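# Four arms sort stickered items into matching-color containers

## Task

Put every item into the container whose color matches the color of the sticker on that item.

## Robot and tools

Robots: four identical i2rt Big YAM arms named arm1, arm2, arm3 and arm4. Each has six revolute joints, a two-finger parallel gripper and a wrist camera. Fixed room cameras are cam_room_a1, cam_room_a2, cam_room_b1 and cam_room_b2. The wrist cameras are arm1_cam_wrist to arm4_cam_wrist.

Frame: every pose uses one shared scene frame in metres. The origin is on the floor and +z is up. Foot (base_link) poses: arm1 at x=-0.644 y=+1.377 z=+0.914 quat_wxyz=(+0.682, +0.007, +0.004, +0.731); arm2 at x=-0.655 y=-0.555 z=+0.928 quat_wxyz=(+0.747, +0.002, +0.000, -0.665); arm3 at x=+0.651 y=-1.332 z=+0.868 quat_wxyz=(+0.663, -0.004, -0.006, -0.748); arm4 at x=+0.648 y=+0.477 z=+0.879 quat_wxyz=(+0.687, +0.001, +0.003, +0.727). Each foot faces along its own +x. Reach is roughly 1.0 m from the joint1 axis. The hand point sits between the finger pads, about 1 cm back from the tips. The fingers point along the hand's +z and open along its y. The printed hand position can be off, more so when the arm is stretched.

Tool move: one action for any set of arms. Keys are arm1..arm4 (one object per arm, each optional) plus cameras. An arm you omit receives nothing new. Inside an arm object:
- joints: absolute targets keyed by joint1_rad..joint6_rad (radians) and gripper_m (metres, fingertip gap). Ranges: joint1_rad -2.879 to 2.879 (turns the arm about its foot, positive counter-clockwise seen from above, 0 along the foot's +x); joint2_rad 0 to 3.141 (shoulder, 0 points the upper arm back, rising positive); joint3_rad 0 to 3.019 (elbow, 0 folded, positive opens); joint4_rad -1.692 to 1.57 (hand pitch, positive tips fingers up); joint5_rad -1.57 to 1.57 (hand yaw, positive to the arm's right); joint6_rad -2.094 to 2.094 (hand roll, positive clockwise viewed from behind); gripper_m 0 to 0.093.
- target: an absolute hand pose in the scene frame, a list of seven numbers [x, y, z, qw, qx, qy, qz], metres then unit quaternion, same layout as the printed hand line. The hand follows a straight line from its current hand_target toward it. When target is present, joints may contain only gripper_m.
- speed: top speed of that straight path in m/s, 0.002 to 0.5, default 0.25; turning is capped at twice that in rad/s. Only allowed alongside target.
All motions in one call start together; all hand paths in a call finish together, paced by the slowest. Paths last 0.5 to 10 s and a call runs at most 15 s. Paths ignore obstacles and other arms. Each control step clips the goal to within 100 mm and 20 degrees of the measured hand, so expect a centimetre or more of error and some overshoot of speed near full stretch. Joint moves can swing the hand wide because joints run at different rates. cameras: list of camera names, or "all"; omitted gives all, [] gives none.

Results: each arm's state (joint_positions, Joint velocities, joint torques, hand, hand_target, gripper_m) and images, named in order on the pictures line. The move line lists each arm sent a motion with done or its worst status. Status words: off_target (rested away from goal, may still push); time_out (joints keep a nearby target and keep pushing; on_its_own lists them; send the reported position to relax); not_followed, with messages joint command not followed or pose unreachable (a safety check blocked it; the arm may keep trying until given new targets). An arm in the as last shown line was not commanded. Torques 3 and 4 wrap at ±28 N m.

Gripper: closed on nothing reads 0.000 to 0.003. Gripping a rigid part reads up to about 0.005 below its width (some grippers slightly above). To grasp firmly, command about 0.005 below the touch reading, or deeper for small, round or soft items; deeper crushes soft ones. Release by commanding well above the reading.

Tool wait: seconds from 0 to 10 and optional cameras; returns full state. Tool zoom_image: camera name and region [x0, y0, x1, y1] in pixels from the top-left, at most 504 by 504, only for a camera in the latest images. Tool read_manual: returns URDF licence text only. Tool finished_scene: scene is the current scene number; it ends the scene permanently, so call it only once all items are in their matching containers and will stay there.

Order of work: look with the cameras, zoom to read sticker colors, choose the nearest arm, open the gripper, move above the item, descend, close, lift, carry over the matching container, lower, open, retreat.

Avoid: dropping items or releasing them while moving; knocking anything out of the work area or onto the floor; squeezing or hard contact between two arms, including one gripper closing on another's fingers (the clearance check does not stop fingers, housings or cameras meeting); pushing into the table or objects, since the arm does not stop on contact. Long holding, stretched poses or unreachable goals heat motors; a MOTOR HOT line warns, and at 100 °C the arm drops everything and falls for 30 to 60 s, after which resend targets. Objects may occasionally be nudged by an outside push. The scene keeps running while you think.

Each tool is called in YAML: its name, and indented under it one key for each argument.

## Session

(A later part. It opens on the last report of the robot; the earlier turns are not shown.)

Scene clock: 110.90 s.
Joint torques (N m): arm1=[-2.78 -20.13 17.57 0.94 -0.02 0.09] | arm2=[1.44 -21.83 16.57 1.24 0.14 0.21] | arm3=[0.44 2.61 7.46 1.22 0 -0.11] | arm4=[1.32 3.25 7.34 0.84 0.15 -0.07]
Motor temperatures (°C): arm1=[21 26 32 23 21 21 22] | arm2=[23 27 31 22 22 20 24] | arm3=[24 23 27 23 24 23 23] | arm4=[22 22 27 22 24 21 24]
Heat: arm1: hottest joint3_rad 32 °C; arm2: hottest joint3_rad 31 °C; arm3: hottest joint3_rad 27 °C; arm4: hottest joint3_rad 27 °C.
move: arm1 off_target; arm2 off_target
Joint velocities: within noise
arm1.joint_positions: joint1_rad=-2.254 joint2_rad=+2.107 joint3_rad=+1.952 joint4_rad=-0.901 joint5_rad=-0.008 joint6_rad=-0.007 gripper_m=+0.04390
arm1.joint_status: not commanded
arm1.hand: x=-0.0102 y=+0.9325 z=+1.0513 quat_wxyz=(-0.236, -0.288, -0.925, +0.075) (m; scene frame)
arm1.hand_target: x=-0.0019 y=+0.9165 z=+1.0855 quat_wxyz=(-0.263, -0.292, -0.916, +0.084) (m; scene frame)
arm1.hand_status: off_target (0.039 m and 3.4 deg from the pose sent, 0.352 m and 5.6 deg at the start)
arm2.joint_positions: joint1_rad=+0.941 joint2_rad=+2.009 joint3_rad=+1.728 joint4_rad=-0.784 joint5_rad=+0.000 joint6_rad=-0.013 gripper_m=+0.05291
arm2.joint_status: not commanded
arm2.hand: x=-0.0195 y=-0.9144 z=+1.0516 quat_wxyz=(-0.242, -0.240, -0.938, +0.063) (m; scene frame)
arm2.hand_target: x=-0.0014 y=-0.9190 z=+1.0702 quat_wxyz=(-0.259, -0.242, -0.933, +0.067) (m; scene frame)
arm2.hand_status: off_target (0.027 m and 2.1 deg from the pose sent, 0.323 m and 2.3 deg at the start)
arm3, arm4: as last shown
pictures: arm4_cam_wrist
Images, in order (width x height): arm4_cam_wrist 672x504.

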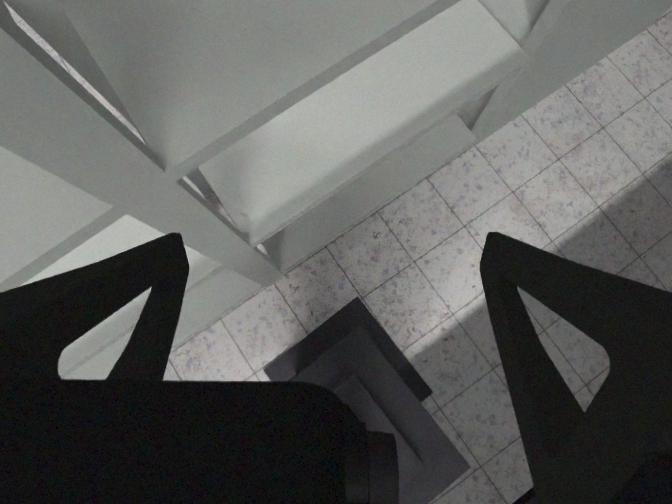

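move:
  arm1: {"target":[0.0,0.92,1.027,0.2626,0.2922,0.9158,-0.0838],"speed":0.08}
  arm2: {"target":[0.0,-0.92,1.012,0.2587,0.2422,0.9328,-0.0671],"speed":0.08}
  cameras: []

move:
  arm1: {"target":[0.0,0.92,1.018,0.2626,0.2922,0.9158,-0.0838],"speed":0.04}
  arm2: {"target":[0.0,-0.92,1.005,0.2587,0.2422,0.9328,-0.0671],"speed":0.04}
  cameras: ["arm1_cam_wrist","arm2_cam_wrist"]

Scene clock: 120.03 s.
Joint torques (N m): arm1=[-2.2 -20.07 11.62 1.91 0.09 0.09] | arm2=[1.32 -21.66 10.17 2.73 0.15 0.2] | arm3=[0.44 2.67 7.47 1.24 0 -0.1] | arm4=[1.26 3.72 7.25 0.95 0.14 -0.09]
Motor temperatures (°C): arm1=[21 27 34 23 21 21 22] | arm2=[23 27 33 22 22 20 24] | arm3=[24 23 27 23 24 23 23] | arm4=[22 22 27 22 24 21 24]
Heat: arm1: hottest joint3_rad 34 °C; arm2: hottest joint3_rad 33 °C; arm3: hottest joint3_rad 27 °C; arm4: hottest joint3_rad 27 °C.
move: arm1 done; arm2 off_target
Joint velocities: within noise
arm1.joint_positions: joint1_rad=-2.254 joint2_rad=+2.129 joint3_rad=+1.910 joint4_rad=-0.799 joint5_rad=-0.008 joint6_rad=-0.006 gripper_m=+0.04390
arm1.joint_status: not commanded
arm1.hand: x=-0.0025 y=+0.9268 z=+1.0260 quat_wxyz=(-0.253, -0.287, -0.920, +0.081) (m; scene frame)
arm1.hand_target: x=+0.0000 y=+0.9202 z=+1.0271 quat_wxyz=(-0.263, -0.292, -0.916, +0.084) (m; scene frame)
arm1.hand_status: done (0.007 m and 1.4 deg from the pose sent, 0.029 m and 3.4 deg at the start)
arm2.joint_positions: joint1_rad=+0.941 joint2_rad=+2.051 joint3_rad=+1.728 joint4_rad=-0.694 joint5_rad=+0.000 joint6_rad=-0.013 gripper_m=+0.05291
arm2.joint_status: not commanded
arm2.hand: x=-0.0034 y=-0.9235 z=+1.0324 quat_wxyz=(-0.264, -0.238, -0.932, +0.070) (m; scene frame)
arm2.hand_target: x=-0.0006 y=-0.9196 z=+1.0121 quat_wxyz=(-0.258, -0.242, -0.933, +0.067) (m; scene frame)
arm2.hand_status: off_target (0.021 m and 0.8 deg from the pose sent, 0.044 m and 2.0 deg at the start)
arm3, arm4: as last shown
pictures: none
No camera images: "cameras" was empty.

Scene clock: 121.00 s.
Joint torques (N m): arm1=[-2.43 -19.43 11.52 2.09 0.07 0.16] | arm2=[1.32 -21.25 10.04 2.77 0.15 0.2] | arm3=[0.38 2.55 7.47 1.25 0 -0.1] | arm4=[1.32 3.84 7.34 1.07 0.16 -0.08]
Motor temperatures (°C): arm1=[21 27 34 23 21 21 22] | arm2=[23 27 33 22 22 20 24] | arm3=[24 23 27 23 24 23 23] | arm4=[22 22 27 22 24 21 24]
Heat: arm1: hottest joint3_rad 34 °C; arm2: hottest joint3_rad 33 °C; arm3: hottest joint3_rad 27 °C; arm4: hottest joint3_rad 27 °C.
move: arm1 done; arm2 off_target
Joint velocities: within noise
arm1.joint_positions: joint1_rad=-2.254 joint2_rad=+2.129 joint3_rad=+1.900 joint4_rad=-0.779 joint5_rad=-0.008 joint6_rad=-0.006 gripper_m=+0.04390
arm1.joint_status: not commanded
arm1.hand: x=-0.0017 y=+0.9262 z=+1.0233 quat_wxyz=(-0.258, -0.287, -0.919, +0.082) (m; scene frame)
arm1.hand_target: x=-0.0001 y=+0.9202 z=+1.0181 quat_wxyz=(-0.263, -0.292, -0.916, +0.084) (m; scene frame)
arm1.hand_status: done (0.008 m and 1.0 deg from the pose sent, 0.011 m and 1.4 deg at the start)
arm2.joint_positions: joint1_rad=+0.941 joint2_rad=+2.053 joint3_rad=+1.721 joint4_rad=-0.679 joint5_rad=+0.000 joint6_rad=-0.013 gripper_m=+0.05291
arm2.joint_status: not commanded
arm2.hand: x=-0.0027 y=-0.9238 z=+1.0296 quat_wxyz=(-0.267, -0.238, -0.931, +0.070) (m; scene frame)
arm2.hand_target: x=-0.0007 y=-0.9195 z=+1.0053 quat_wxyz=(-0.259, -0.242, -0.933, +0.067) (m; scene frame)
arm2.hand_status: off_target (0.025 m and 1.1 deg from the pose sent, 0.028 m and 0.8 deg at the start)
arm3, arm4: as last shown
pictures: arm1_cam_wrist, arm2_cam_wrist
Images, in order (width x height): arm1_cam_wrist 672x504, arm2_cam_wrist 672x504.

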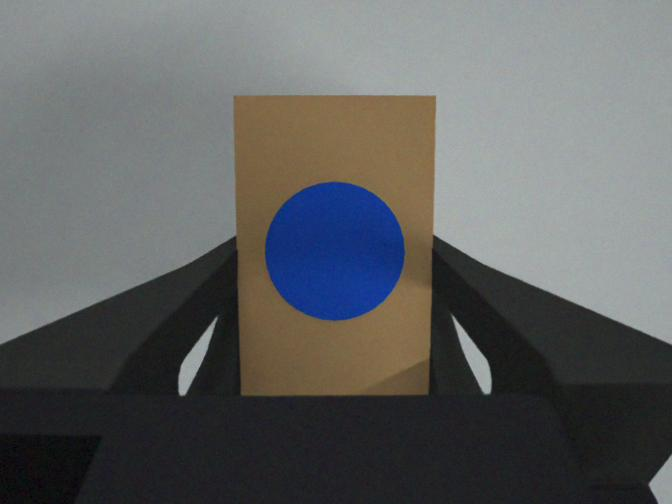

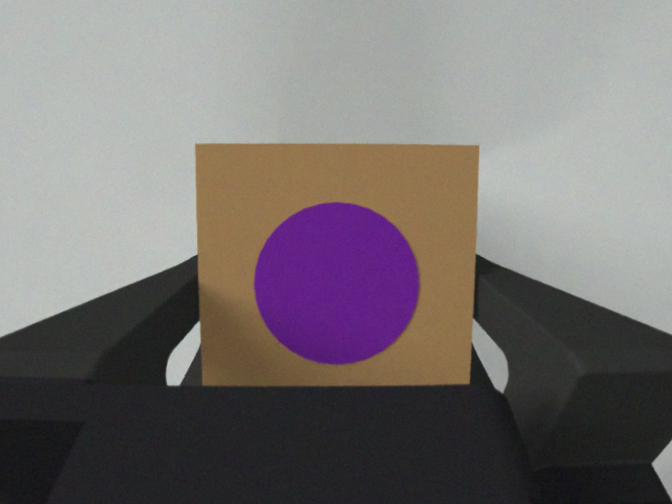

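move:
  arm1: {"target":[0.0,0.92,1.008,0.2626,0.2922,0.9158,-0.0838],"speed":0.04}
  arm2: {"target":[0.0,-0.92,0.992,0.2587,0.2422,0.9328,-0.0671],"speed":0.04}
  cameras: []

move:
  arm1: {"target":[0.0,0.92,1.0,0.2626,0.2922,0.9158,-0.0838],"speed":0.04}
  arm2: {"target":[0.0,-0.92,0.983,0.2587,0.2422,0.9328,-0.0671],"speed":0.04}
  cameras: ["arm1_cam_wrist","arm2_cam_wrist"]

Scene clock: 126.07 s.
Joint torques (N m): arm1=[-2.2 -18.73 11.21 2.04 0.1 0.09] | arm2=[1.38 -21.36 9.99 2.69 0.14 0.2] | arm3=[0.5 2.49 7.45 1.22 0 -0.11] | arm4=[1.03 3.72 7.35 0.9 0.11 -0.08]
Motor temperatures (°C): arm1=[21 27 34 23 21 21 22] | arm2=[23 27 32 22 22 20 24] | arm3=[24 23 27 23 24 23 23] | arm4=[22 22 28 22 24 21 24]
Heat: arm1: hottest joint3_rad 34 °C; arm2: hottest joint3_rad 32 °C; arm3: hottest joint3_rad 27 °C; arm4: hottest joint3_rad 28 °C.
move: arm1 off_target; arm2 off_target
Joint velocities: within noise
arm1.joint_positions: joint1_rad=-2.254 joint2_rad=+2.132 joint3_rad=+1.889 joint4_rad=-0.757 joint5_rad=-0.008 joint6_rad=-0.006 gripper_m=+0.04390
arm1.joint_status: not commanded
arm1.hand: x=-0.0007 y=+0.9255 z=+1.0184 quat_wxyz=(-0.261, -0.286, -0.918, +0.083) (m; scene frame)
arm1.hand_target: x=-0.0002 y=+0.9203 z=+1.0079 quat_wxyz=(-0.262, -0.292, -0.916, +0.084) (m; scene frame)
arm1.hand_status: off_target (0.012 m and 0.7 deg from the pose sent, 0.017 m and 1.0 deg at the start)
arm2.joint_positions: joint1_rad=+0.941 joint2_rad=+2.067 joint3_rad=+1.706 joint4_rad=-0.650 joint5_rad=+0.001 joint6_rad=-0.013 gripper_m=+0.05291
arm2.joint_status: not commanded
arm2.hand: x=-0.0023 y=-0.9241 z=+1.0159 quat_wxyz=(-0.267, -0.238, -0.931, +0.070) (m; scene frame)
arm2.hand_target: x=-0.0006 y=-0.9196 z=+0.9924 quat_wxyz=(-0.259, -0.242, -0.933, +0.067) (m; scene frame)
arm2.hand_status: off_target (0.024 m and 1.1 deg from the pose sent, 0.038 m and 1.1 deg at the start)
arm3, arm4: as last shown
pictures: none
No camera images: "cameras" was empty.

Scene clock: 127.03 s.
Joint torques (N m): arm1=[-2.2 -18.55 10.7 1.95 0.05 0.09] | arm2=[1.32 -20.66 9.5 2.71 0.14 0.19] | arm3=[0.44 2.61 7.43 1.22 0.02 -0.11] | arm4=[1.2 3.6 7.32 0.85 0.12 -0.07]
Motor temperatures (°C): arm1=[21 27 34 23 21 21 22] | arm2=[23 27 32 22 22 20 24] | arm3=[24 23 27 23 24 23 23] | arm4=[22 22 28 22 24 21 24]
Heat: arm1: hottest joint3_rad 34 °C; arm2: hottest joint3_rad 32 °C; arm3: hottest joint3_rad 27 °C; arm4: hottest joint3_rad 28 °C.
move: arm1 off_target; arm2 off_target
Joint velocities: within noise
arm1.joint_positions: joint1_rad=-2.254 joint2_rad=+2.132 joint3_rad=+1.883 joint4_rad=-0.739 joint5_rad=-0.008 joint6_rad=-0.005 gripper_m=+0.04390
arm1.joint_status: not commanded
arm1.hand: x=+0.0010 y=+0.9243 z=+1.0180 quat_wxyz=(-0.267, -0.286, -0.916, +0.085) (m; scene frame)
arm1.hand_target: x=-0.0003 y=+0.9204 z=+1.0001 quat_wxyz=(-0.262, -0.292, -0.916, +0.084) (m; scene frame)
arm1.hand_status: off_target (0.019 m and 0.9 deg from the pose sent, 0.019 m and 0.7 deg at the start)
arm2.joint_positions: joint1_rad=+0.941 joint2_rad=+2.067 joint3_rad=+1.701 joint4_rad=-0.632 joint5_rad=+0.001 joint6_rad=-0.013 gripper_m=+0.05291
arm2.joint_status: not commanded
arm2.hand: x=-0.0006 y=-0.9251 z=+1.0157 quat_wxyz=(-0.273, -0.238, -0.929, +0.072) (m; scene frame)
arm2.hand_target: x=-0.0012 y=-0.9193 z=+0.9836 quat_wxyz=(-0.258, -0.242, -0.933, +0.067) (m; scene frame)
arm2.hand_status: off_target (0.033 m and 1.9 deg from the pose sent, 0.033 m and 1.1 deg at the start)
arm3, arm4: as last shown
pictures: arm1_cam_wrist, arm2_cam_wrist
Images, in order (width x height): arm1_cam_wrist 672x504, arm2_cam_wrist 672x504.

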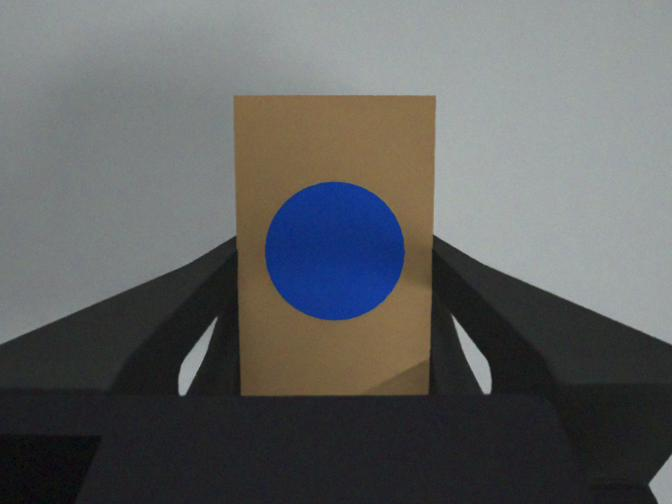

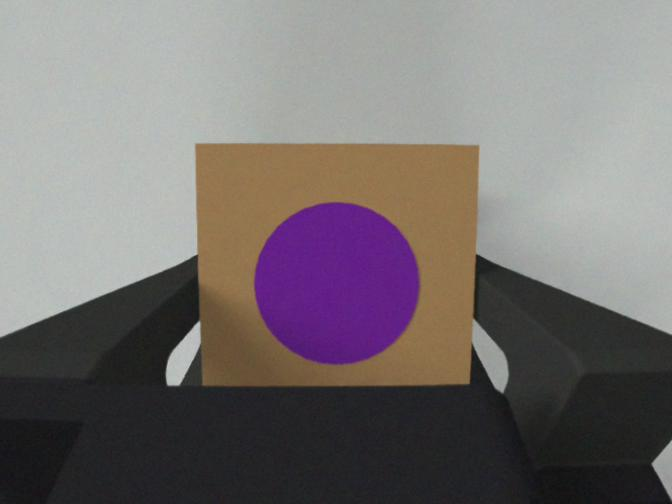

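move:
  arm1: {"target":[0.0,0.92,1.02,0.2626,0.2922,0.9158,-0.0838],"speed":0.06}
  arm2: {"target":[0.0,-0.92,1.007,0.2587,0.2422,0.9328,-0.0671],"speed":0.06}
  cameras: []

move:
  arm1: {"joints":{"gripper_m":0.09}}
  arm2: {"joints":{"gripper_m":0.09}}
  cameras: ["arm1_cam_wrist","arm2_cam_wrist"]

move:
  arm1: {"target":[-0.06,0.965,1.14,0.2626,0.2922,0.9158,-0.0838]}
  arm2: {"target":[-0.06,-0.885,1.13,0.2587,0.2422,0.9328,-0.0671]}
  cameras: ["arm1_cam_wrist","arm2_cam_wrist"]

move:
  arm1: {"joints":{"joint2_rad":1.198,"joint3_rad":1.1,"joint4_rad":-0.95}}
  arm2: {"joints":{"joint2_rad":1.198,"joint3_rad":1.1,"joint4_rad":-0.95}}
  cameras: []

move:
  arm1: {"joints":{"joint2_rad":0.55,"joint3_rad":1.3,"joint4_rad":-1.5}}
  arm2: {"joints":{"joint2_rad":0.55,"joint3_rad":1.3,"joint4_rad":-1.5}}
  arm3: {"joints":{"joint2_rad":1.198,"joint3_rad":1.1,"joint4_rad":-0.95}}
  arm4: {"joints":{"joint2_rad":1.198,"joint3_rad":1.1,"joint4_rad":-0.95}}
  cameras: []

Scene clock: 140.70 s.
Joint torques (N m): arm1=[-2.32 -19.25 13.16 0.57 0.08 0.07] | arm2=[1.44 -22.59 11.92 0.91 0.14 0.19] | arm3=[0.56 2.55 7.47 1.22 0.01 -0.1] | arm4=[1.26 3.49 7.35 0.99 0.14 -0.06]
Motor temperatures (°C): arm1=[21 26 35 23 21 21 22] | arm2=[23 27 32 22 22 20 24] | arm3=[24 23 27 23 24 23 23] | arm4=[22 22 28 22 24 21 24]
Heat: arm1: hottest joint3_rad 35 °C; arm2: hottest joint3_rad 32 °C; arm3: hottest joint3_rad 27 °C; arm4: hottest joint3_rad 28 °C.
move: arm1 done; arm2 done
Joint velocities: within noise
arm1.joint_positions: joint1_rad=-2.254 joint2_rad=+2.132 joint3_rad=+1.883 joint4_rad=-0.744 joint5_rad=-0.008 joint6_rad=-0.003 gripper_m=+0.04390
arm1.joint_status: not commanded
arm1.hand: x=+0.0003 y=+0.9248 z=+1.0175 quat_wxyz=(-0.265, -0.287, -0.917, +0.084) (m; scene frame)
arm1.hand_target: x=+0.0000 y=+0.9202 z=+1.0200 quat_wxyz=(-0.263, -0.292, -0.916, +0.084) (m; scene frame)
arm1.hand_status: done (0.005 m and 0.7 deg from the pose sent, 0.005 m and 0.9 deg at the start)
arm2.joint_positions: joint1_rad=+0.941 joint2_rad=+2.067 joint3_rad=+1.701 joint4_rad=-0.639 joint5_rad=+0.001 joint6_rad=-0.013 gripper_m=+0.05291
arm2.joint_status: not commanded
arm2.hand: x=-0.0018 y=-0.9244 z=+1.0148 quat_wxyz=(-0.270, -0.238, -0.930, +0.071) (m; scene frame)
arm2.hand_target: x=-0.0001 y=-0.9198 z=+1.0070 quat_wxyz=(-0.259, -0.242, -0.933, +0.067) (m; scene frame)
arm2.hand_status: done (0.009 m and 1.5 deg from the pose sent, 0.010 m and 1.9 deg at the start)
arm3, arm4: as last shown
pictures: none
No camera images: "cameras" was empty.

Scene clock: 141.30 s.
Joint torques (N m): arm1=[-2.2 -19.9 13.08 0.81 0.08 0.06] | arm2=[1.26 -22.36 11.92 1.26 0.14 0.2] | arm3=[0.56 2.49 7.49 1.25 0 -0.11] | arm4=[0.91 3.6 7.27 0.91 0.14 -0.04]
Motor temperatures (°C): arm1=[21 26 35 23 21 21 22] | arm2=[23 27 32 22 22 20 24] | arm3=[24 23 27 23 24 23 23] | arm4=[22 22 28 22 24 21 24]
Heat: arm1: hottest joint3_rad 35 °C; arm2: hottest joint3_rad 32 °C; arm3: hottest joint3_rad 27 °C; arm4: hottest joint3_rad 28 °C.
move: arm1 done; arm2 done
Joint velocities: within noise
arm1.joint_positions: joint1_rad=-2.254 joint2_rad=+2.132 joint3_rad=+1.883 joint4_rad=-0.752 joint5_rad=-0.008 joint6_rad=-0.003 gripper_m=+0.08996
arm1.joint_status: all done
arm1.hand: x=-0.0011 y=+0.9257 z=+1.0164 quat_wxyz=(-0.262, -0.287, -0.918, +0.083) (m; scene frame)
arm1.hand_target: x=+0.0000 y=+0.9202 z=+1.0202 quat_wxyz=(-0.263, -0.292, -0.916, +0.084) (m; scene frame)
arm1.hand_status: not commanded
arm2.joint_positions: joint1_rad=+0.941 joint2_rad=+2.067 joint3_rad=+1.701 joint4_rad=-0.646 joint5_rad=+0.001 joint6_rad=-0.013 gripper_m=+0.08993
arm2.joint_status: all done
arm2.hand: x=-0.0032 y=-0.9236 z=+1.0138 quat_wxyz=(-0.266, -0.239, -0.931, +0.070) (m; scene frame)
arm2.hand_target: x=-0.0001 y=-0.9198 z=+1.0070 quat_wxyz=(-0.259, -0.242, -0.933, +0.067) (m; scene frame)
arm2.hand_status: not commanded
arm3, arm4: as last shown
pictures: arm1_cam_wrist, arm2_cam_wrist
Images, in order (width x height): arm1_cam_wrist 672x504, arm2_cam_wrist 672x504.

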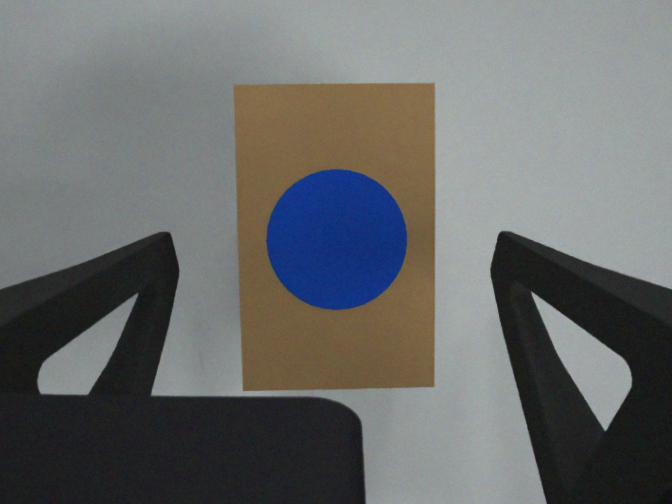

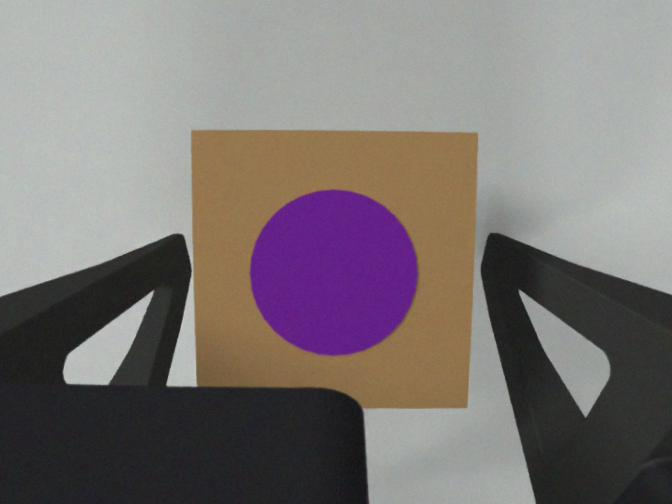

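Scene clock: 142.63 s.
Joint torques (N m): arm1=[-2.49 -16.15 11.71 0.9 0.12 0.05] | arm2=[1.49 -18.43 10.39 1.33 0.15 0.19] | arm3=[0.38 2.55 7.47 1.29 0.01 -0.1] | arm4=[0.79 3.55 7.31 0.87 0.15 -0.08]
Motor temperatures (°C): arm1=[21 26 35 23 21 21 22] | arm2=[23 27 32 22 22 20 24] | arm3=[24 23 27 23 24 23 23] | arm4=[22 22 28 22 24 21 24]
Heat: arm1: hottest joint3_rad 35 °C; arm2: hottest joint3_rad 32 °C; arm3: hottest joint3_rad 27 °C; arm4: hottest joint3_rad 28 °C.
move: arm1 done; arm2 off_target
Joint velocities: within noise
arm1.joint_positions: joint1_rad=-2.254 joint2_rad=+1.854 joint3_rad=+1.786 joint4_rad=-0.909 joint5_rad=-0.008 joint6_rad=-0.003 gripper_m=+0.08996
arm1.joint_status: not commanded
arm1.hand: x=-0.0582 y=+0.9670 z=+1.1495 quat_wxyz=(-0.273, -0.286, -0.914, +0.087) (m; scene frame)
arm1.hand_target: x=-0.0600 y=+0.9651 z=+1.1401 quat_wxyz=(-0.263, -0.292, -0.916, +0.084) (m; scene frame)
arm1.hand_status: done (0.010 m and 1.4 deg from the pose sent, 0.143 m and 0.6 deg at the start)
arm2.joint_positions: joint1_rad=+0.942 joint2_rad=+1.786 joint3_rad=+1.641 joint4_rad=-0.834 joint5_rad=+0.003 joint6_rad=-0.010 gripper_m=+0.08993
arm2.joint_status: not commanded
arm2.hand: x=-0.0597 y=-0.8921 z=+1.1548 quat_wxyz=(-0.282, -0.239, -0.926, +0.075) (m; scene frame)
arm2.hand_target: x=-0.0604 y=-0.8848 z=+1.1305 quat_wxyz=(-0.259, -0.242, -0.933, +0.067) (m; scene frame)
arm2.hand_status: off_target (0.026 m and 2.9 deg from the pose sent, 0.135 m and 1.1 deg at the start)
arm3.joint_positions: joint1_rad=-2.003 joint2_rad=+0.547 joint3_rad=+1.303 joint4_rad=-1.495 joint5_rad=+0.000 joint6_rad=+0.005 gripper_m=+0.09402
arm3.joint_status: not commanded
arm3.hand: x=+0.4860 y=-1.2230 z=+1.3477 quat_wxyz=(+0.103, -0.880, +0.255, +0.387) (m; scene frame)
arm3.hand_target: x=+0.4869 y=-1.2211 z=+1.3449 quat_wxyz=(+0.105, -0.882, +0.258, +0.381) (m; scene frame)
arm3.hand_status: not commanded
arm4.joint_positions: joint1_rad=+0.902 joint2_rad=+0.541 joint3_rad=+1.299 joint4_rad=-1.490 joint5_rad=-0.002 joint6_rad=+0.012 gripper_m=+0.09401
arm4.joint_status: not commanded
arm4.hand: x=+0.4928 y=+0.5898 z=+1.3616 quat_wxyz=(-0.118, +0.868, -0.281, -0.391) (m; scene frame)
arm4.hand_target: x=+0.4913 y=+0.5903 z=+1.3587 quat_wxyz=(-0.117, +0.874, -0.276, -0.382) (m; scene frame)
arm4.hand_status: not commanded
pictures: arm1_cam_wrist, arm2_cam_wrist
Images, in order (width x height): arm1_cam_wrist 672x504, arm2_cam_wrist 672x504.

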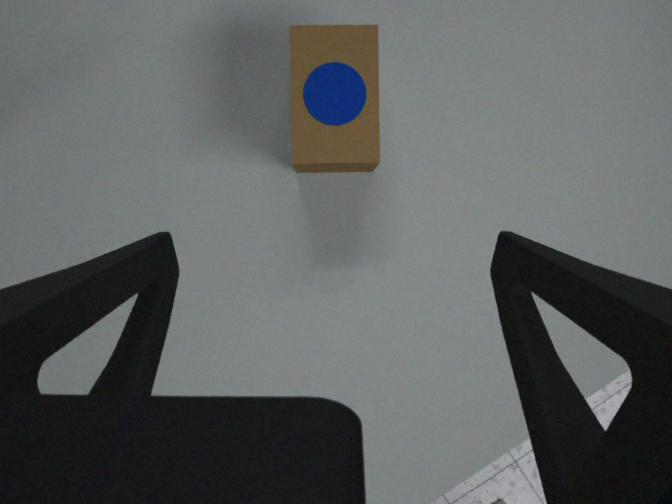

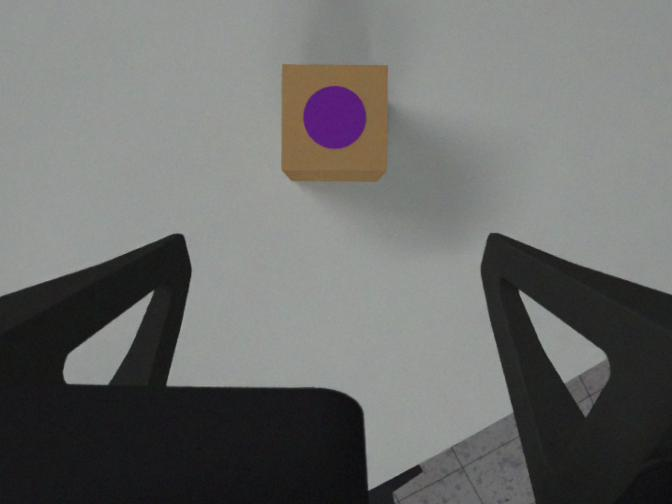

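Scene clock: 144.07 s.
Joint torques (N m): arm1=[-2.14 -6.24 11.88 1.07 0.09 0.09] | arm2=[1.55 -8.64 10.43 1.44 0.15 0.19] | arm3=[0.56 2.55 7.47 1.25 0 -0.11] | arm4=[1.26 3.6 7.24 0.83 0.13 -0.1]
Motor temperatures (°C): arm1=[21 26 35 23 21 21 22] | arm2=[23 27 32 22 22 20 24] | arm3=[24 23 27 23 24 23 23] | arm4=[22 22 28 22 24 21 24]
Heat: arm1: hottest joint3_rad 35 °C; arm2: hottest joint3_rad 32 °C; arm3: hottest joint3_rad 27 °C; arm4: hottest joint3_rad 28 °C.
move: arm1 done; arm2 done
Joint velocities: within noise
arm1.joint_positions: joint1_rad=-2.254 joint2_rad=+1.194 joint3_rad=+1.093 joint4_rad=-0.944 joint5_rad=-0.008 joint6_rad=-0.003 gripper_m=+0.08996
arm1.joint_status: all done
arm1.hand: x=-0.2724 y=+1.1183 z=+1.1639 quat_wxyz=(-0.241, -0.289, -0.923, +0.077) (m; scene frame)
arm1.hand_target: x=-0.2726 y=+1.1164 z=+1.1649 quat_wxyz=(-0.239, -0.294, -0.922, +0.076) (m; scene frame)
arm1.hand_status: not commanded
arm2.joint_positions: joint1_rad=+0.942 joint2_rad=+1.180 joint3_rad=+1.112 joint4_rad=-0.940 joint5_rad=+0.003 joint6_rad=-0.010 gripper_m=+0.08993
arm2.joint_status: all done
arm2.hand: x=-0.2614 y=-0.7789 z=+1.2007 quat_wxyz=(-0.268, -0.240, -0.930, +0.071) (m; scene frame)
arm2.hand_target: x=-0.2619 y=-0.7743 z=+1.1855 quat_wxyz=(-0.250, -0.243, -0.935, +0.065) (m; scene frame)
arm2.hand_status: not commanded
arm3, arm4: as last shown
pictures: none
No camera images: "cameras" was empty.

Scene clock: 145.57 s.
Joint torques (N m): arm1=[-1.73 4.48 10.43 1.21 0.11 0.11] | arm2=[1.49 2.2 10.15 1.72 0.15 0.19] | arm3=[0.56 -10.87 9.55 1.54 0 -0.1] | arm4=[1.38 -9.76 9.69 1.33 0.14 -0.08]
Motor temperatures (°C): arm1=[21 26 34 23 21 21 22] | arm2=[23 27 32 22 22 20 24] | arm3=[24 23 27 23 24 23 23] | arm4=[22 22 28 22 24 21 24]
Heat: arm1: hottest joint3_rad 34 °C; arm2: hottest joint3_rad 32 °C; arm3: hottest joint3_rad 27 °C; arm4: hottest joint3_rad 28 °C.
move: arm1 done; arm2 done; arm3 done; arm4 done
Joint velocities: within noise
arm1.joint_positions: joint1_rad=-2.254 joint2_rad=+0.545 joint3_rad=+1.285 joint4_rad=-1.490 joint5_rad=-0.008 joint6_rad=-0.003 gripper_m=+0.08996
arm1.joint_status: all done
arm1.hand: x=-0.4766 y=+1.2643 z=+1.3862 quat_wxyz=(-0.374, -0.274, -0.878, +0.119) (m; scene frame)
arm1.hand_target: x=-0.4779 y=+1.2642 z=+1.3903 quat_wxyz=(-0.374, -0.279, -0.877, +0.119) (m; scene frame)
arm1.hand_status: not commanded
arm2.joint_positions: joint1_rad=+0.942 joint2_rad=+0.543 joint3_rad=+1.289 joint4_rad=-1.487 joint5_rad=+0.003 joint6_rad=-0.010 gripper_m=+0.08993
arm2.joint_status: all done
arm2.hand: x=-0.4867 y=-0.6531 z=+1.4057 quat_wxyz=(-0.390, -0.229, -0.886, +0.104) (m; scene frame)
arm2.hand_target: x=-0.4869 y=-0.6516 z=+1.4073 quat_wxyz=(-0.386, -0.231, -0.887, +0.100) (m; scene frame)
arm2.hand_status: not commanded
arm3.joint_positions: joint1_rad=-2.003 joint2_rad=+1.204 joint3_rad=+1.098 joint4_rad=-0.964 joint5_rad=+0.000 joint6_rad=+0.005 gripper_m=+0.09402
arm3.joint_status: all done
arm3.hand: x=+0.2702 y=-1.0929 z=+1.1157 quat_wxyz=(+0.061, -0.932, +0.268, +0.236) (m; scene frame)
arm3.hand_target: x=+0.2704 y=-1.0871 z=+1.1214 quat_wxyz=(+0.066, -0.928, +0.270, +0.246) (m; scene frame)
arm3.hand_status: not commanded
arm4.joint_positions: joint1_rad=+0.902 joint2_rad=+1.197 joint3_rad=+1.089 joint4_rad=-0.966 joint5_rad=-0.002 joint6_rad=+0.012 gripper_m=+0.09401
arm4.joint_status: all done
arm4.hand: x=+0.2862 y=+0.7334 z=+1.1302 quat_wxyz=(-0.069, +0.922, -0.298, -0.236) (m; scene frame)
arm4.hand_target: x=+0.2803 y=+0.7361 z=+1.1375 quat_wxyz=(-0.075, +0.921, -0.290, -0.248) (m; scene frame)
arm4.hand_status: not commanded
pictures: none
No camera images: "cameras" was empty.

move:
  arm4: {"target":[0.05,0.905,1.13,-0.0812,0.918,-0.2929,-0.2546]}
  arm3: {"target":[0.05,-0.953,1.13,-0.0669,0.9329,-0.2413,-0.2587]}
  cameras: ["arm3_cam_wrist","arm4_cam_wrist"]

Scene clock: 170.53 s.
Joint torques (N m): arm1=[-2.32 5.01 10.51 1.25 0.09 0.11] | arm2=[1.49 2.26 10.15 1.68 0.15 0.2] | arm3=[0.73 -21.54 14.09 0.61 -0.1 -0.14] | arm4=[0.5 -21.36 12.92 0.5 0.2 -0.1]
Motor temperatures (°C): arm1=[21 26 33 23 21 21 22] | arm2=[23 26 31 22 22 20 23] | arm3=[24 24 27 23 24 23 23] | arm4=[22 22 32 22 24 21 24]
Heat: arm1: hottest joint3_rad 33 °C; arm2: hottest joint3_rad 31 °C; arm3: hottest joint3_rad 27 °C; arm4: hottest joint3_rad 32 °C.
move: arm3 off_target; arm4 off_target
Joint velocities: within noise
arm1, arm2: as last shown
arm3.joint_positions: joint1_rad=-2.003 joint2_rad=+1.859 joint3_rad=+1.819 joint4_rad=-1.027 joint5_rad=-0.016 joint6_rad=-0.046 gripper_m=+0.09402
arm3.joint_status: not commanded
arm3.hand: x=+0.0578 y=-0.9652 z=+1.1054 quat_wxyz=(+0.060, -0.938, +0.243, +0.238) (m; scene frame)
arm3.hand_target: x=+0.0513 y=-0.9538 z=+1.1300 quat_wxyz=(+0.067, -0.933, +0.241, +0.259) (m; scene frame)
arm3.hand_status: off_target (0.029 m and 2.6 deg from the pose sent, 0.261 m and 4.1 deg at the start)
arm4.joint_positions: joint1_rad=+0.902 joint2_rad=+1.938 joint3_rad=+1.908 joint4_rad=-1.029 joint5_rad=+0.001 joint6_rad=+0.012 gripper_m=+0.09401
arm4.joint_status: not commanded
arm4.hand: x=+0.0575 y=+0.8947 z=+1.1145 quat_wxyz=(-0.073, +0.920, -0.298, -0.243) (m; scene frame)
arm4.hand_target: x=+0.0507 y=+0.9043 z=+1.1299 quat_wxyz=(-0.081, +0.918, -0.293, -0.255) (m; scene frame)
arm4.hand_status: off_target (0.020 m and 1.7 deg from the pose sent, 0.292 m and 2.6 deg at the start)
pictures: arm3_cam_wrist, arm4_cam_wrist
Images, in order (width x height): arm3_cam_wrist 672x504, arm4_cam_wrist 672x504.

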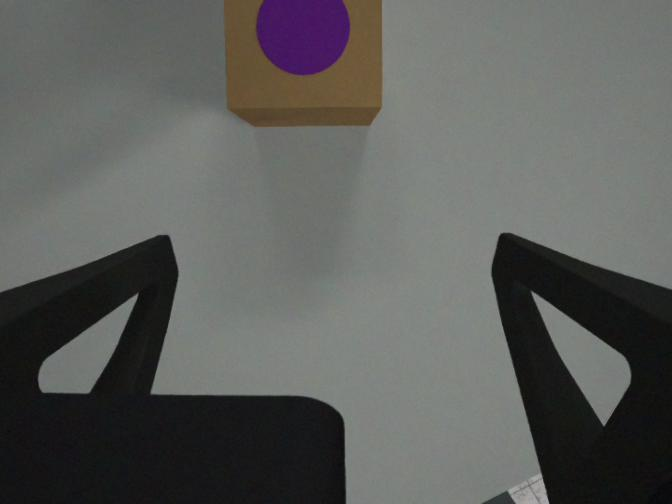

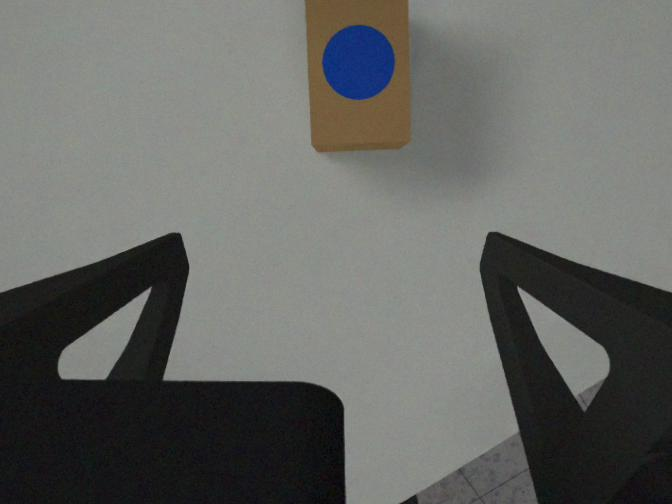

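move:
  arm4: {"target":[0.034,0.925,1.09,-0.0812,0.918,-0.2929,-0.2546],"speed":0.15}
  arm3: {"target":[0.010,-0.947,1.095,-0.0669,0.9329,-0.2413,-0.2587],"speed":0.15}
  cameras: ["arm3_cam_wrist","arm4_cam_wrist"]

Scene clock: 182.47 s.
Joint torques (N m): arm1=[-1.9 4.66 10.58 1.33 0.07 0.09] | arm2=[1.55 2.14 10.15 1.72 0.15 0.19] | arm3=[2.37 -23.65 13.93 1.37 0.1 0.02] | arm4=[0.56 -22.48 12.71 1.25 0.01 -0.09]
Motor temperatures (°C): arm1=[21 25 32 23 21 21 22] | arm2=[23 26 31 22 22 20 23] | arm3=[24 25 29 23 24 23 23] | arm4=[22 23 36 22 24 21 24]
Heat: arm1: hottest joint3_rad 32 °C; arm2: hottest joint3_rad 31 °C; arm3: hottest joint3_rad 29 °C; arm4: hottest joint3_rad 36 °C.
move: arm3 off_target; arm4 off_target
Joint velocities: within noise
arm1, arm2: as last shown
arm3.joint_positions: joint1_rad=-2.002 joint2_rad=+1.975 joint3_rad=+1.898 joint4_rad=-1.010 joint5_rad=-0.010 joint6_rad=-0.041 gripper_m=+0.09402
arm3.joint_status: not commanded
arm3.hand: x=+0.0299 y=-0.9479 z=+1.0665 quat_wxyz=(+0.059, -0.940, +0.246, +0.228) (m; scene frame)
arm3.hand_target: x=+0.0117 y=-0.9482 z=+1.0951 quat_wxyz=(+0.067, -0.933, +0.241, +0.259) (m; scene frame)
arm3.hand_status: off_target (0.035 m and 3.7 deg from the pose sent, 0.052 m and 2.5 deg at the start)
arm4.joint_positions: joint1_rad=+0.892 joint2_rad=+2.015 joint3_rad=+1.927 joint4_rad=-0.996 joint5_rad=+0.002 joint6_rad=+0.002 gripper_m=+0.09401
arm4.joint_status: not commanded
arm4.hand: x=+0.0467 y=+0.9107 z=+1.0725 quat_wxyz=(-0.072, +0.923, -0.299, -0.231) (m; scene frame)
arm4.hand_target: x=+0.0353 y=+0.9242 z=+1.0903 quat_wxyz=(-0.082, +0.918, -0.293, -0.255) (m; scene frame)
arm4.hand_status: off_target (0.026 m and 3.1 deg from the pose sent, 0.045 m and 1.7 deg at the start)
pictures: arm3_cam_wrist, arm4_cam_wrist
Images, in order (width x height): arm3_cam_wrist 672x504, arm4_cam_wrist 672x504.

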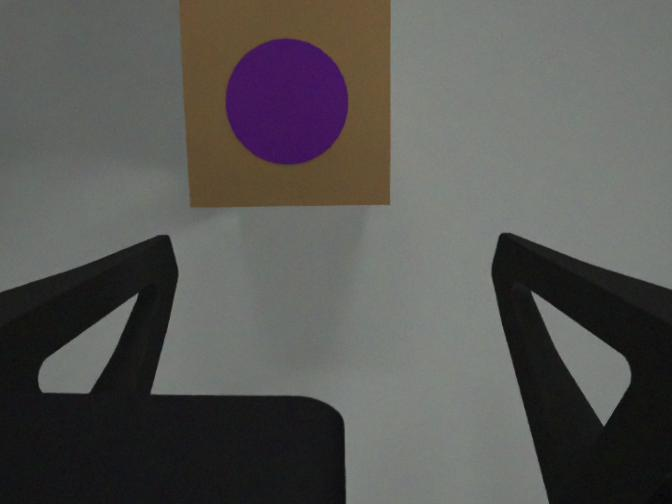

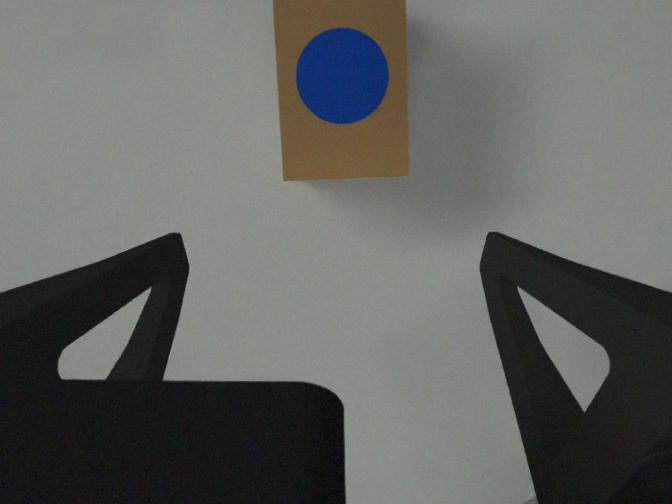

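move:
  arm4: {"target":[0.0,0.951,1.034,-0.0812,0.918,-0.2929,-0.2546],"speed":0.1}
  arm3: {"target":[0.0,-0.962,1.095,-0.0669,0.9329,-0.2413,-0.2587],"speed":0.1}
  cameras: ["arm3_cam_wrist","arm4_cam_wrist"]

move:
  arm3: {"target":[-0.031,-0.942,1.044,-0.0669,0.9329,-0.2413,-0.2587],"speed":0.1}
  cameras: ["arm3_cam_wrist","arm4_cam_wrist"]

Scene clock: 196.23 s.
Joint torques (N m): arm1=[-2.43 4.54 10.45 1.25 0.09 0.11] | arm2=[1.49 2.14 10.13 1.7 0.14 0.18] | arm3=[2.49 -23.18 14.26 1.33 0.12 0.02] | arm4=[0.38 -24.35 12.67 1.26 -0.02 -0.13]
Motor temperatures (°C): arm1=[21 25 32 23 21 21 22] | arm2=[23 26 30 22 22 20 23] | arm3=[24 25 30 23 24 23 23] | arm4=[22 24 37 22 24 21 24]
Heat: arm1: hottest joint3_rad 32 °C; arm2: hottest joint3_rad 30 °C; arm3: hottest joint3_rad 30 °C; arm4: hottest joint3_rad 37 °C.
move: arm3 off_target; arm4 off_target
Joint velocities: within noise
arm1, arm2: as last shown
arm3.joint_positions: joint1_rad=-1.974 joint2_rad=+1.975 joint3_rad=+1.898 joint4_rad=-1.010 joint5_rad=+0.004 joint6_rad=-0.017 gripper_m=+0.09402
arm3.joint_status: not commanded
arm3.hand: x=+0.0205 y=-0.9637 z=+1.0667 quat_wxyz=(+0.060, -0.940, +0.245, +0.228) (m; scene frame)
arm3.hand_target: x=+0.0018 y=-0.9632 z=+1.0951 quat_wxyz=(+0.067, -0.933, +0.241, +0.259) (m; scene frame)
arm3.hand_status: off_target (0.035 m and 3.7 deg from the pose sent, 0.044 m and 3.7 deg at the start)
arm4.joint_positions: joint1_rad=+0.892 joint2_rad=+2.161 joint3_rad=+2.032 joint4_rad=-0.947 joint5_rad=+0.002 joint6_rad=+0.000 gripper_m=+0.09401
arm4.joint_status: not commanded
arm4.hand: x=+0.0115 y=+0.9356 z=+1.0218 quat_wxyz=(-0.073, +0.923, -0.298, -0.234) (m; scene frame)
arm4.hand_target: x=+0.0013 y=+0.9503 z=+1.0344 quat_wxyz=(-0.082, +0.918, -0.293, -0.255) (m; scene frame)
arm4.hand_status: off_target (0.023 m and 2.6 deg from the pose sent, 0.073 m and 3.1 deg at the start)
pictures: arm3_cam_wrist, arm4_cam_wrist
Images, in order (width x height): arm3_cam_wrist 672x504, arm4_cam_wrist 672x504.

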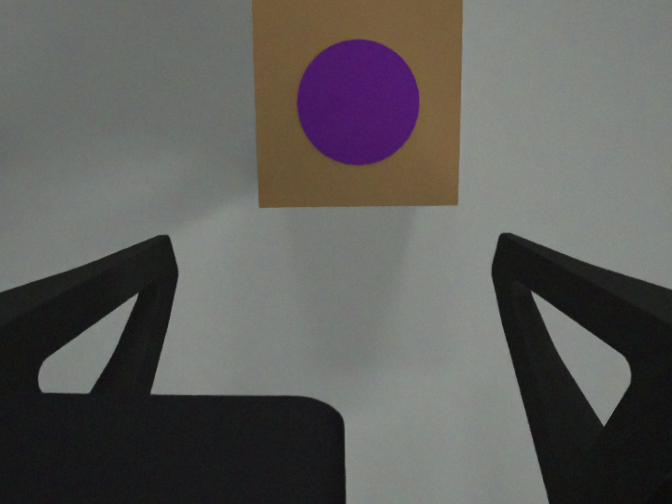

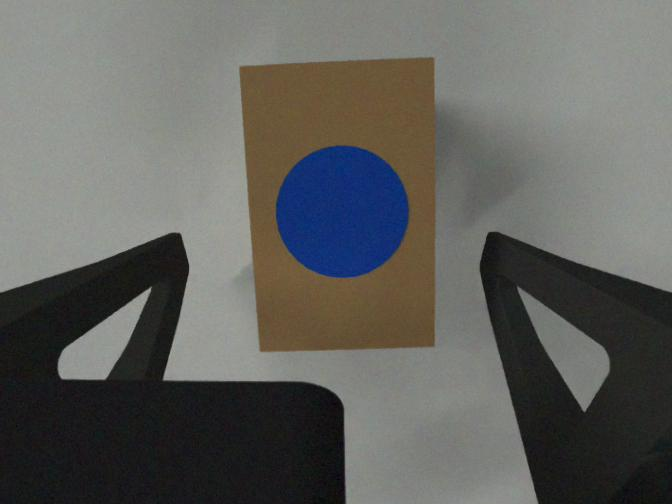

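Scene clock: 197.43 s.
Joint torques (N m): arm1=[-1.61 4.37 10.5 1.24 0.07 0.11] | arm2=[1.49 2.14 10.17 1.72 0.14 0.19] | arm3=[2.2 -23.88 13.72 1.42 0.08 -0.02] | arm4=[0.5 -24 12.71 1.22 -0.01 -0.1]
Motor temperatures (°C): arm1=[21 25 32 23 21 21 22] | arm2=[23 26 30 22 22 20 23] | arm3=[24 25 30 23 24 23 23] | arm4=[22 24 37 22 24 21 24]
Heat: arm1: hottest joint3_rad 32 °C; arm2: hottest joint3_rad 30 °C; arm3: hottest joint3_rad 30 °C; arm4: hottest joint3_rad 37 °C.
move: arm3 off_target
Joint velocities: within noise
arm1, arm2, arm4: as last shown
arm3.joint_positions: joint1_rad=-1.974 joint2_rad=+2.091 joint3_rad=+1.976 joint4_rad=-0.957 joint5_rad=+0.004 joint6_rad=-0.016 gripper_m=+0.09400
arm3.joint_status: not commanded
arm3.hand: x=-0.0121 y=-0.9455 z=+1.0271 quat_wxyz=(+0.061, -0.938, +0.245, +0.235) (m; scene frame)
arm3.hand_target: x=-0.0298 y=-0.9429 z=+1.0443 quat_wxyz=(+0.067, -0.933, +0.241, +0.259) (m; scene frame)
arm3.hand_status: off_target (0.026 m and 2.9 deg from the pose sent, 0.060 m and 3.7 deg at the start)
pictures: arm3_cam_wrist, arm4_cam_wrist
Images, in order (width x height): arm3_cam_wrist 672x504, arm4_cam_wrist 672x504.

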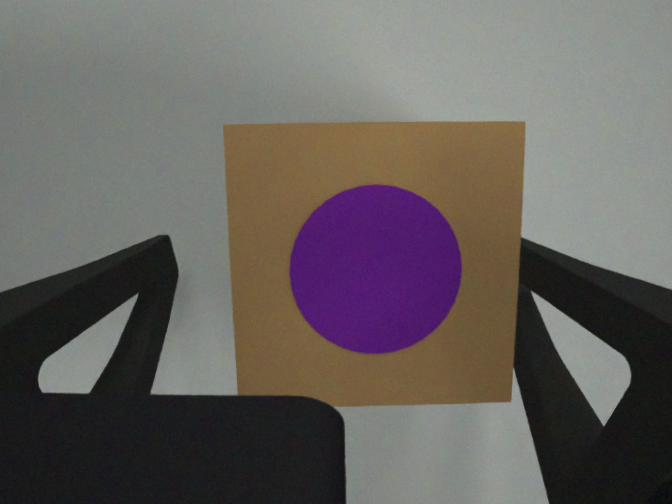

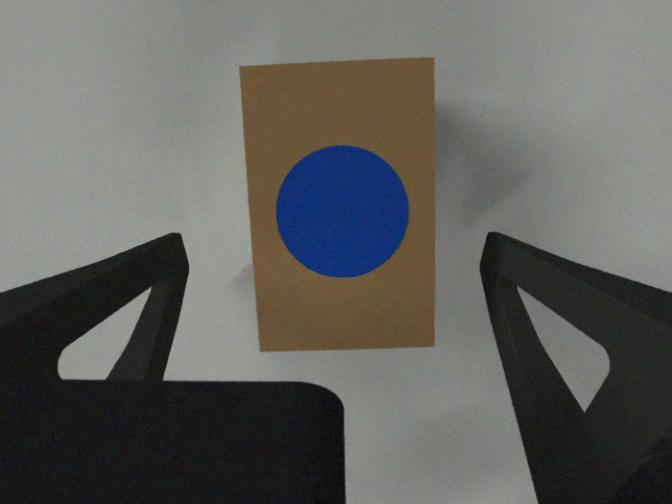

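move:
  arm4: {"target":[-0.008,0.957,1.027,-0.0812,0.918,-0.2929,-0.2546],"speed":0.08}
  arm3: {"target":[-0.032,-0.933,1.032,-0.0669,0.9329,-0.2413,-0.2587],"speed":0.08}
  cameras: ["arm3_cam_wrist","arm4_cam_wrist"]

Scene clock: 204.37 s.
Joint torques (N m): arm1=[-2.32 4.6 10.65 1.07 0.08 0.09] | arm2=[1.49 2.14 10.13 1.7 0.15 0.2] | arm3=[1.38 -23.3 13.75 1.52 -0.03 -0.11] | arm4=[0.38 -23.12 12.7 1.13 -0.02 -0.11]
Motor temperatures (°C): arm1=[21 25 32 23 21 21 22] | arm2=[23 25 30 22 22 20 23] | arm3=[24 25 31 23 24 23 23] | arm4=[22 24 39 22 24 21 24]
Heat: arm1: hottest joint3_rad 32 °C; arm2: hottest joint3_rad 30 °C; arm3: hottest joint3_rad 31 °C; arm4: hottest joint3_rad 39 °C.
move: arm3 off_target; arm4 off_target
Joint velocities: within noise
arm1, arm2: as last shown
arm3.joint_positions: joint1_rad=-1.974 joint2_rad=+2.102 joint3_rad=+1.980 joint4_rad=-0.941 joint5_rad=+0.001 joint6_rad=-0.016 gripper_m=+0.09400
arm3.joint_status: not commanded
arm3.hand: x=-0.0166 y=-0.9434 z=+1.0224 quat_wxyz=(+0.061, -0.937, +0.245, +0.240) (m; scene frame)
arm3.hand_target: x=-0.0309 y=-0.9337 z=+1.0322 quat_wxyz=(+0.067, -0.933, +0.241, +0.259) (m; scene frame)
arm3.hand_status: off_target (0.021 m and 2.4 deg from the pose sent, 0.024 m and 2.9 deg at the start)
arm4.joint_positions: joint1_rad=+0.892 joint2_rad=+2.188 joint3_rad=+2.077 joint4_rad=-0.947 joint5_rad=+0.002 joint6_rad=+0.000 gripper_m=+0.09401
arm4.joint_status: not commanded
arm4.hand: x=+0.0017 y=+0.9426 z=+1.0237 quat_wxyz=(-0.076, +0.920, -0.297, -0.243) (m; scene frame)
arm4.hand_target: x=-0.0071 y=+0.9563 z=+1.0270 quat_wxyz=(-0.082, +0.918, -0.293, -0.255) (m; scene frame)
arm4.hand_status: off_target (0.018 m and 1.6 deg from the pose sent, 0.030 m and 2.6 deg at the start)
pictures: arm3_cam_wrist, arm4_cam_wrist
Images, in order (width x height): arm3_cam_wrist 672x504, arm4_cam_wrist 672x504.

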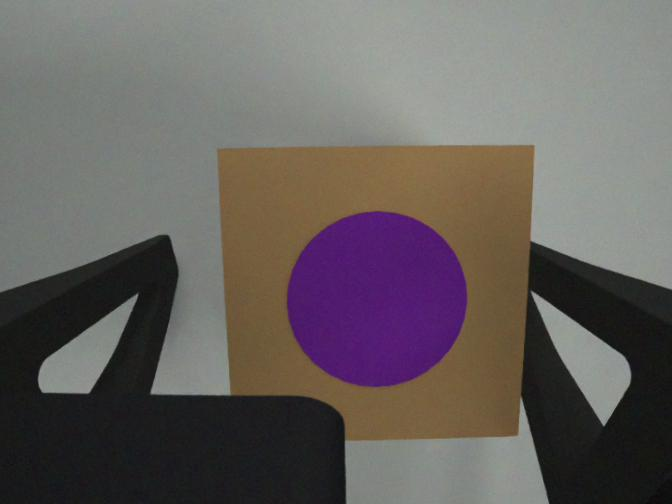

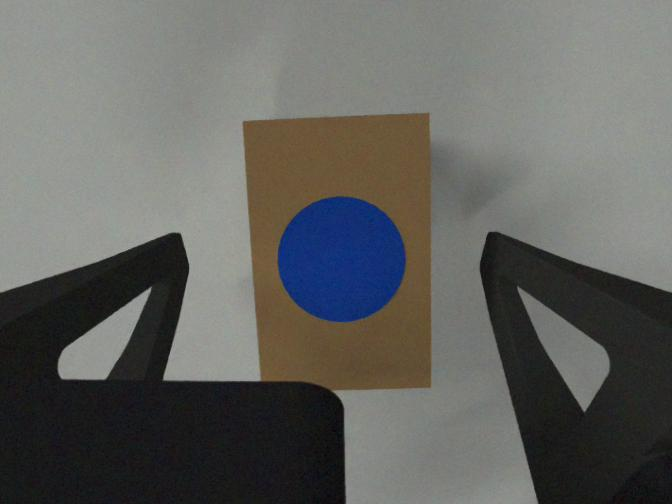

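move:
  arm4: {"target":[-0.007,0.956,1.017,-0.0812,0.918,-0.2929,-0.2546],"speed":0.08}
  arm3: {"target":[-0.019,-0.925,1.022,-0.0669,0.9329,-0.2413,-0.2587],"speed":0.08}
  cameras: ["arm3_cam_wrist","arm4_cam_wrist"]

Scene clock: 212.17 s.
Joint torques (N m): arm1=[-2.32 4.72 10.56 1.18 0.1 0.08] | arm2=[1.44 2.26 10.15 1.7 0.15 0.19] | arm3=[0.56 -24.59 9.51 1.62 -0.09 -0.13] | arm4=[0.44 -23.24 10.93 1.35 -0.01 -0.08]
Motor temperatures (°C): arm1=[21 25 32 23 21 21 21] | arm2=[23 25 30 22 22 20 23] | arm3=[24 26 32 23 24 23 23] | arm4=[22 25 40 22 24 21 24]
Heat: arm1: hottest joint3_rad 32 °C; arm2: hottest joint3_rad 30 °C; arm3: hottest joint3_rad 32 °C; arm4: hottest joint3_rad 40 °C.
move: arm3 off_target; arm4 off_target
Joint velocities: within noise
arm1, arm2: as last shown
arm3.joint_positions: joint1_rad=-1.981 joint2_rad=+2.102 joint3_rad=+1.980 joint4_rad=-0.907 joint5_rad=-0.008 joint6_rad=-0.031 gripper_m=+0.09400
arm3.joint_status: not commanded
arm3.hand: x=-0.0207 y=-0.9360 z=+1.0265 quat_wxyz=(+0.064, -0.934, +0.239, +0.256) (m; scene frame)
arm3.hand_target: x=-0.0189 y=-0.9252 z=+1.0220 quat_wxyz=(+0.067, -0.933, +0.241, +0.259) (m; scene frame)
arm3.hand_status: off_target (0.012 m and 0.5 deg from the pose sent, 0.019 m and 2.4 deg at the start)
arm4.joint_positions: joint1_rad=+0.892 joint2_rad=+2.188 joint3_rad=+2.077 joint4_rad=-0.933 joint5_rad=+0.002 joint6_rad=+0.000 gripper_m=+0.09401
arm4.joint_status: not commanded
arm4.hand: x=-0.0007 y=+0.9444 z=+1.0254 quat_wxyz=(-0.078, +0.919, -0.297, -0.249) (m; scene frame)
arm4.hand_target: x=-0.0063 y=+0.9555 z=+1.0170 quat_wxyz=(-0.081, +0.918, -0.293, -0.255) (m; scene frame)
arm4.hand_status: off_target (0.016 m and 0.9 deg from the pose sent, 0.017 m and 1.6 deg at the start)
pictures: arm3_cam_wrist, arm4_cam_wrist
Images, in order (width x height): arm3_cam_wrist 672x504, arm4_cam_wrist 672x504.

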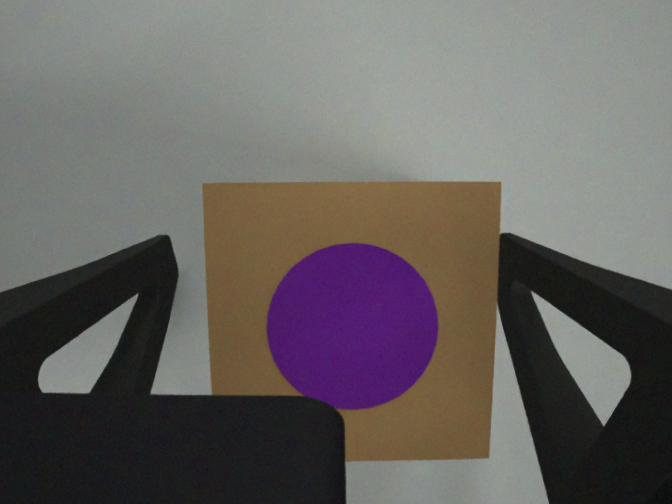

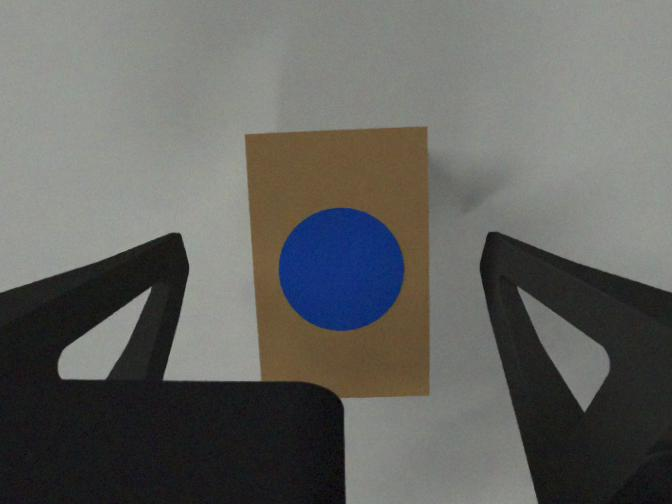

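move:
  arm4: {"target":[-0.004,0.954,1.006,-0.0812,0.918,-0.2929,-0.2546],"speed":0.08}
  arm3: {"target":[-0.004,-0.932,1.004,-0.0669,0.9329,-0.2413,-0.2587],"speed":0.08}
  cameras: ["arm3_cam_wrist","arm4_cam_wrist"]

Scene clock: 217.73 s.
Joint torques (N m): arm1=[-2.08 4.89 10.36 1.14 0.08 0.15] | arm2=[1.38 2.14 10.15 1.68 0.14 0.19] | arm3=[0.56 -24.29 7.38 0.88 -0.02 -0.17] | arm4=[0.38 -24.06 9.09 1.46 -0.03 -0.12]
Motor temperatures (°C): arm1=[21 25 32 23 21 21 21] | arm2=[23 25 30 22 22 20 23] | arm3=[24 27 32 23 24 23 23] | arm4=[22 26 40 22 24 21 24]
Heat: arm1: hottest joint3_rad 32 °C; arm2: hottest joint3_rad 30 °C; arm3: hottest joint3_rad 32 °C; arm4: hottest joint3_rad 40 °C.
move: arm3 off_target; arm4 off_target
Joint velocities: within noise
arm1, arm2: as last shown
arm3.joint_positions: joint1_rad=-1.985 joint2_rad=+2.067 joint3_rad=+1.893 joint4_rad=-0.816 joint5_rad=-0.012 joint6_rad=-0.030 gripper_m=+0.09399
arm3.joint_status: not commanded
arm3.hand: x=-0.0152 y=-0.9370 z=+1.0209 quat_wxyz=(+0.068, -0.929, +0.239, +0.274) (m; scene frame)
arm3.hand_target: x=-0.0041 y=-0.9323 z=+1.0042 quat_wxyz=(+0.067, -0.933, +0.241, +0.259) (m; scene frame)
arm3.hand_status: off_target (0.021 m and 1.9 deg from the pose sent, 0.028 m and 0.5 deg at the start)
arm4.joint_positions: joint1_rad=+0.892 joint2_rad=+2.188 joint3_rad=+2.064 joint4_rad=-0.901 joint5_rad=+0.001 joint6_rad=+0.000 gripper_m=+0.09401
arm4.joint_status: not commanded
arm4.hand: x=-0.0036 y=+0.9463 z=+1.0229 quat_wxyz=(-0.081, +0.916, -0.296, -0.258) (m; scene frame)
arm4.hand_target: x=-0.0035 y=+0.9535 z=+1.0060 quat_wxyz=(-0.081, +0.918, -0.293, -0.254) (m; scene frame)
arm4.hand_status: off_target (0.019 m and 0.5 deg from the pose sent, 0.022 m and 0.8 deg at the start)
pictures: arm3_cam_wrist, arm4_cam_wrist
Images, in order (width x height): arm3_cam_wrist 672x504, arm4_cam_wrist 672x504.

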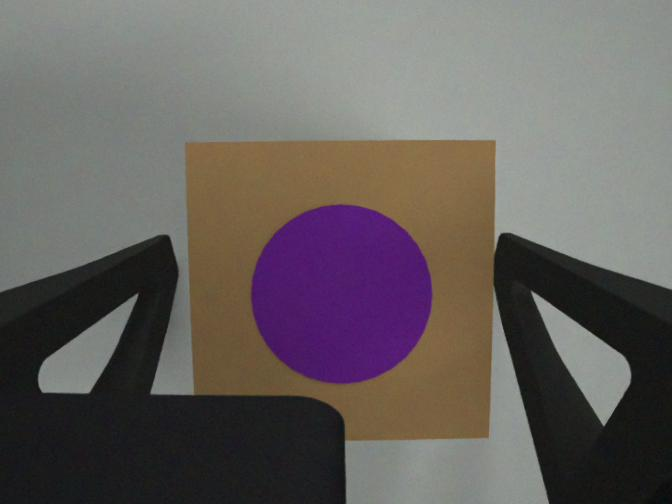

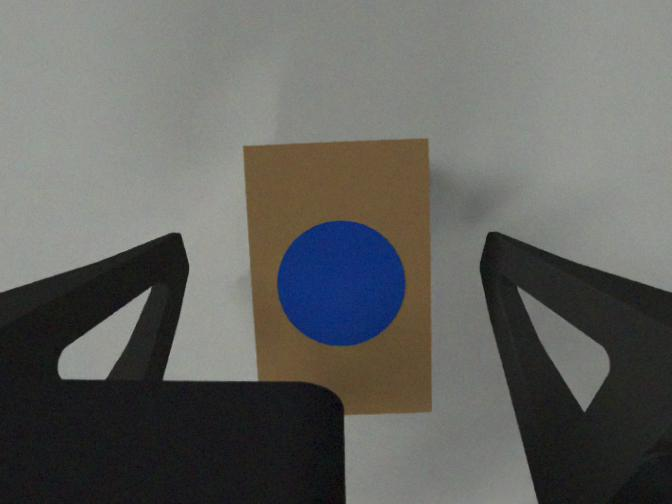

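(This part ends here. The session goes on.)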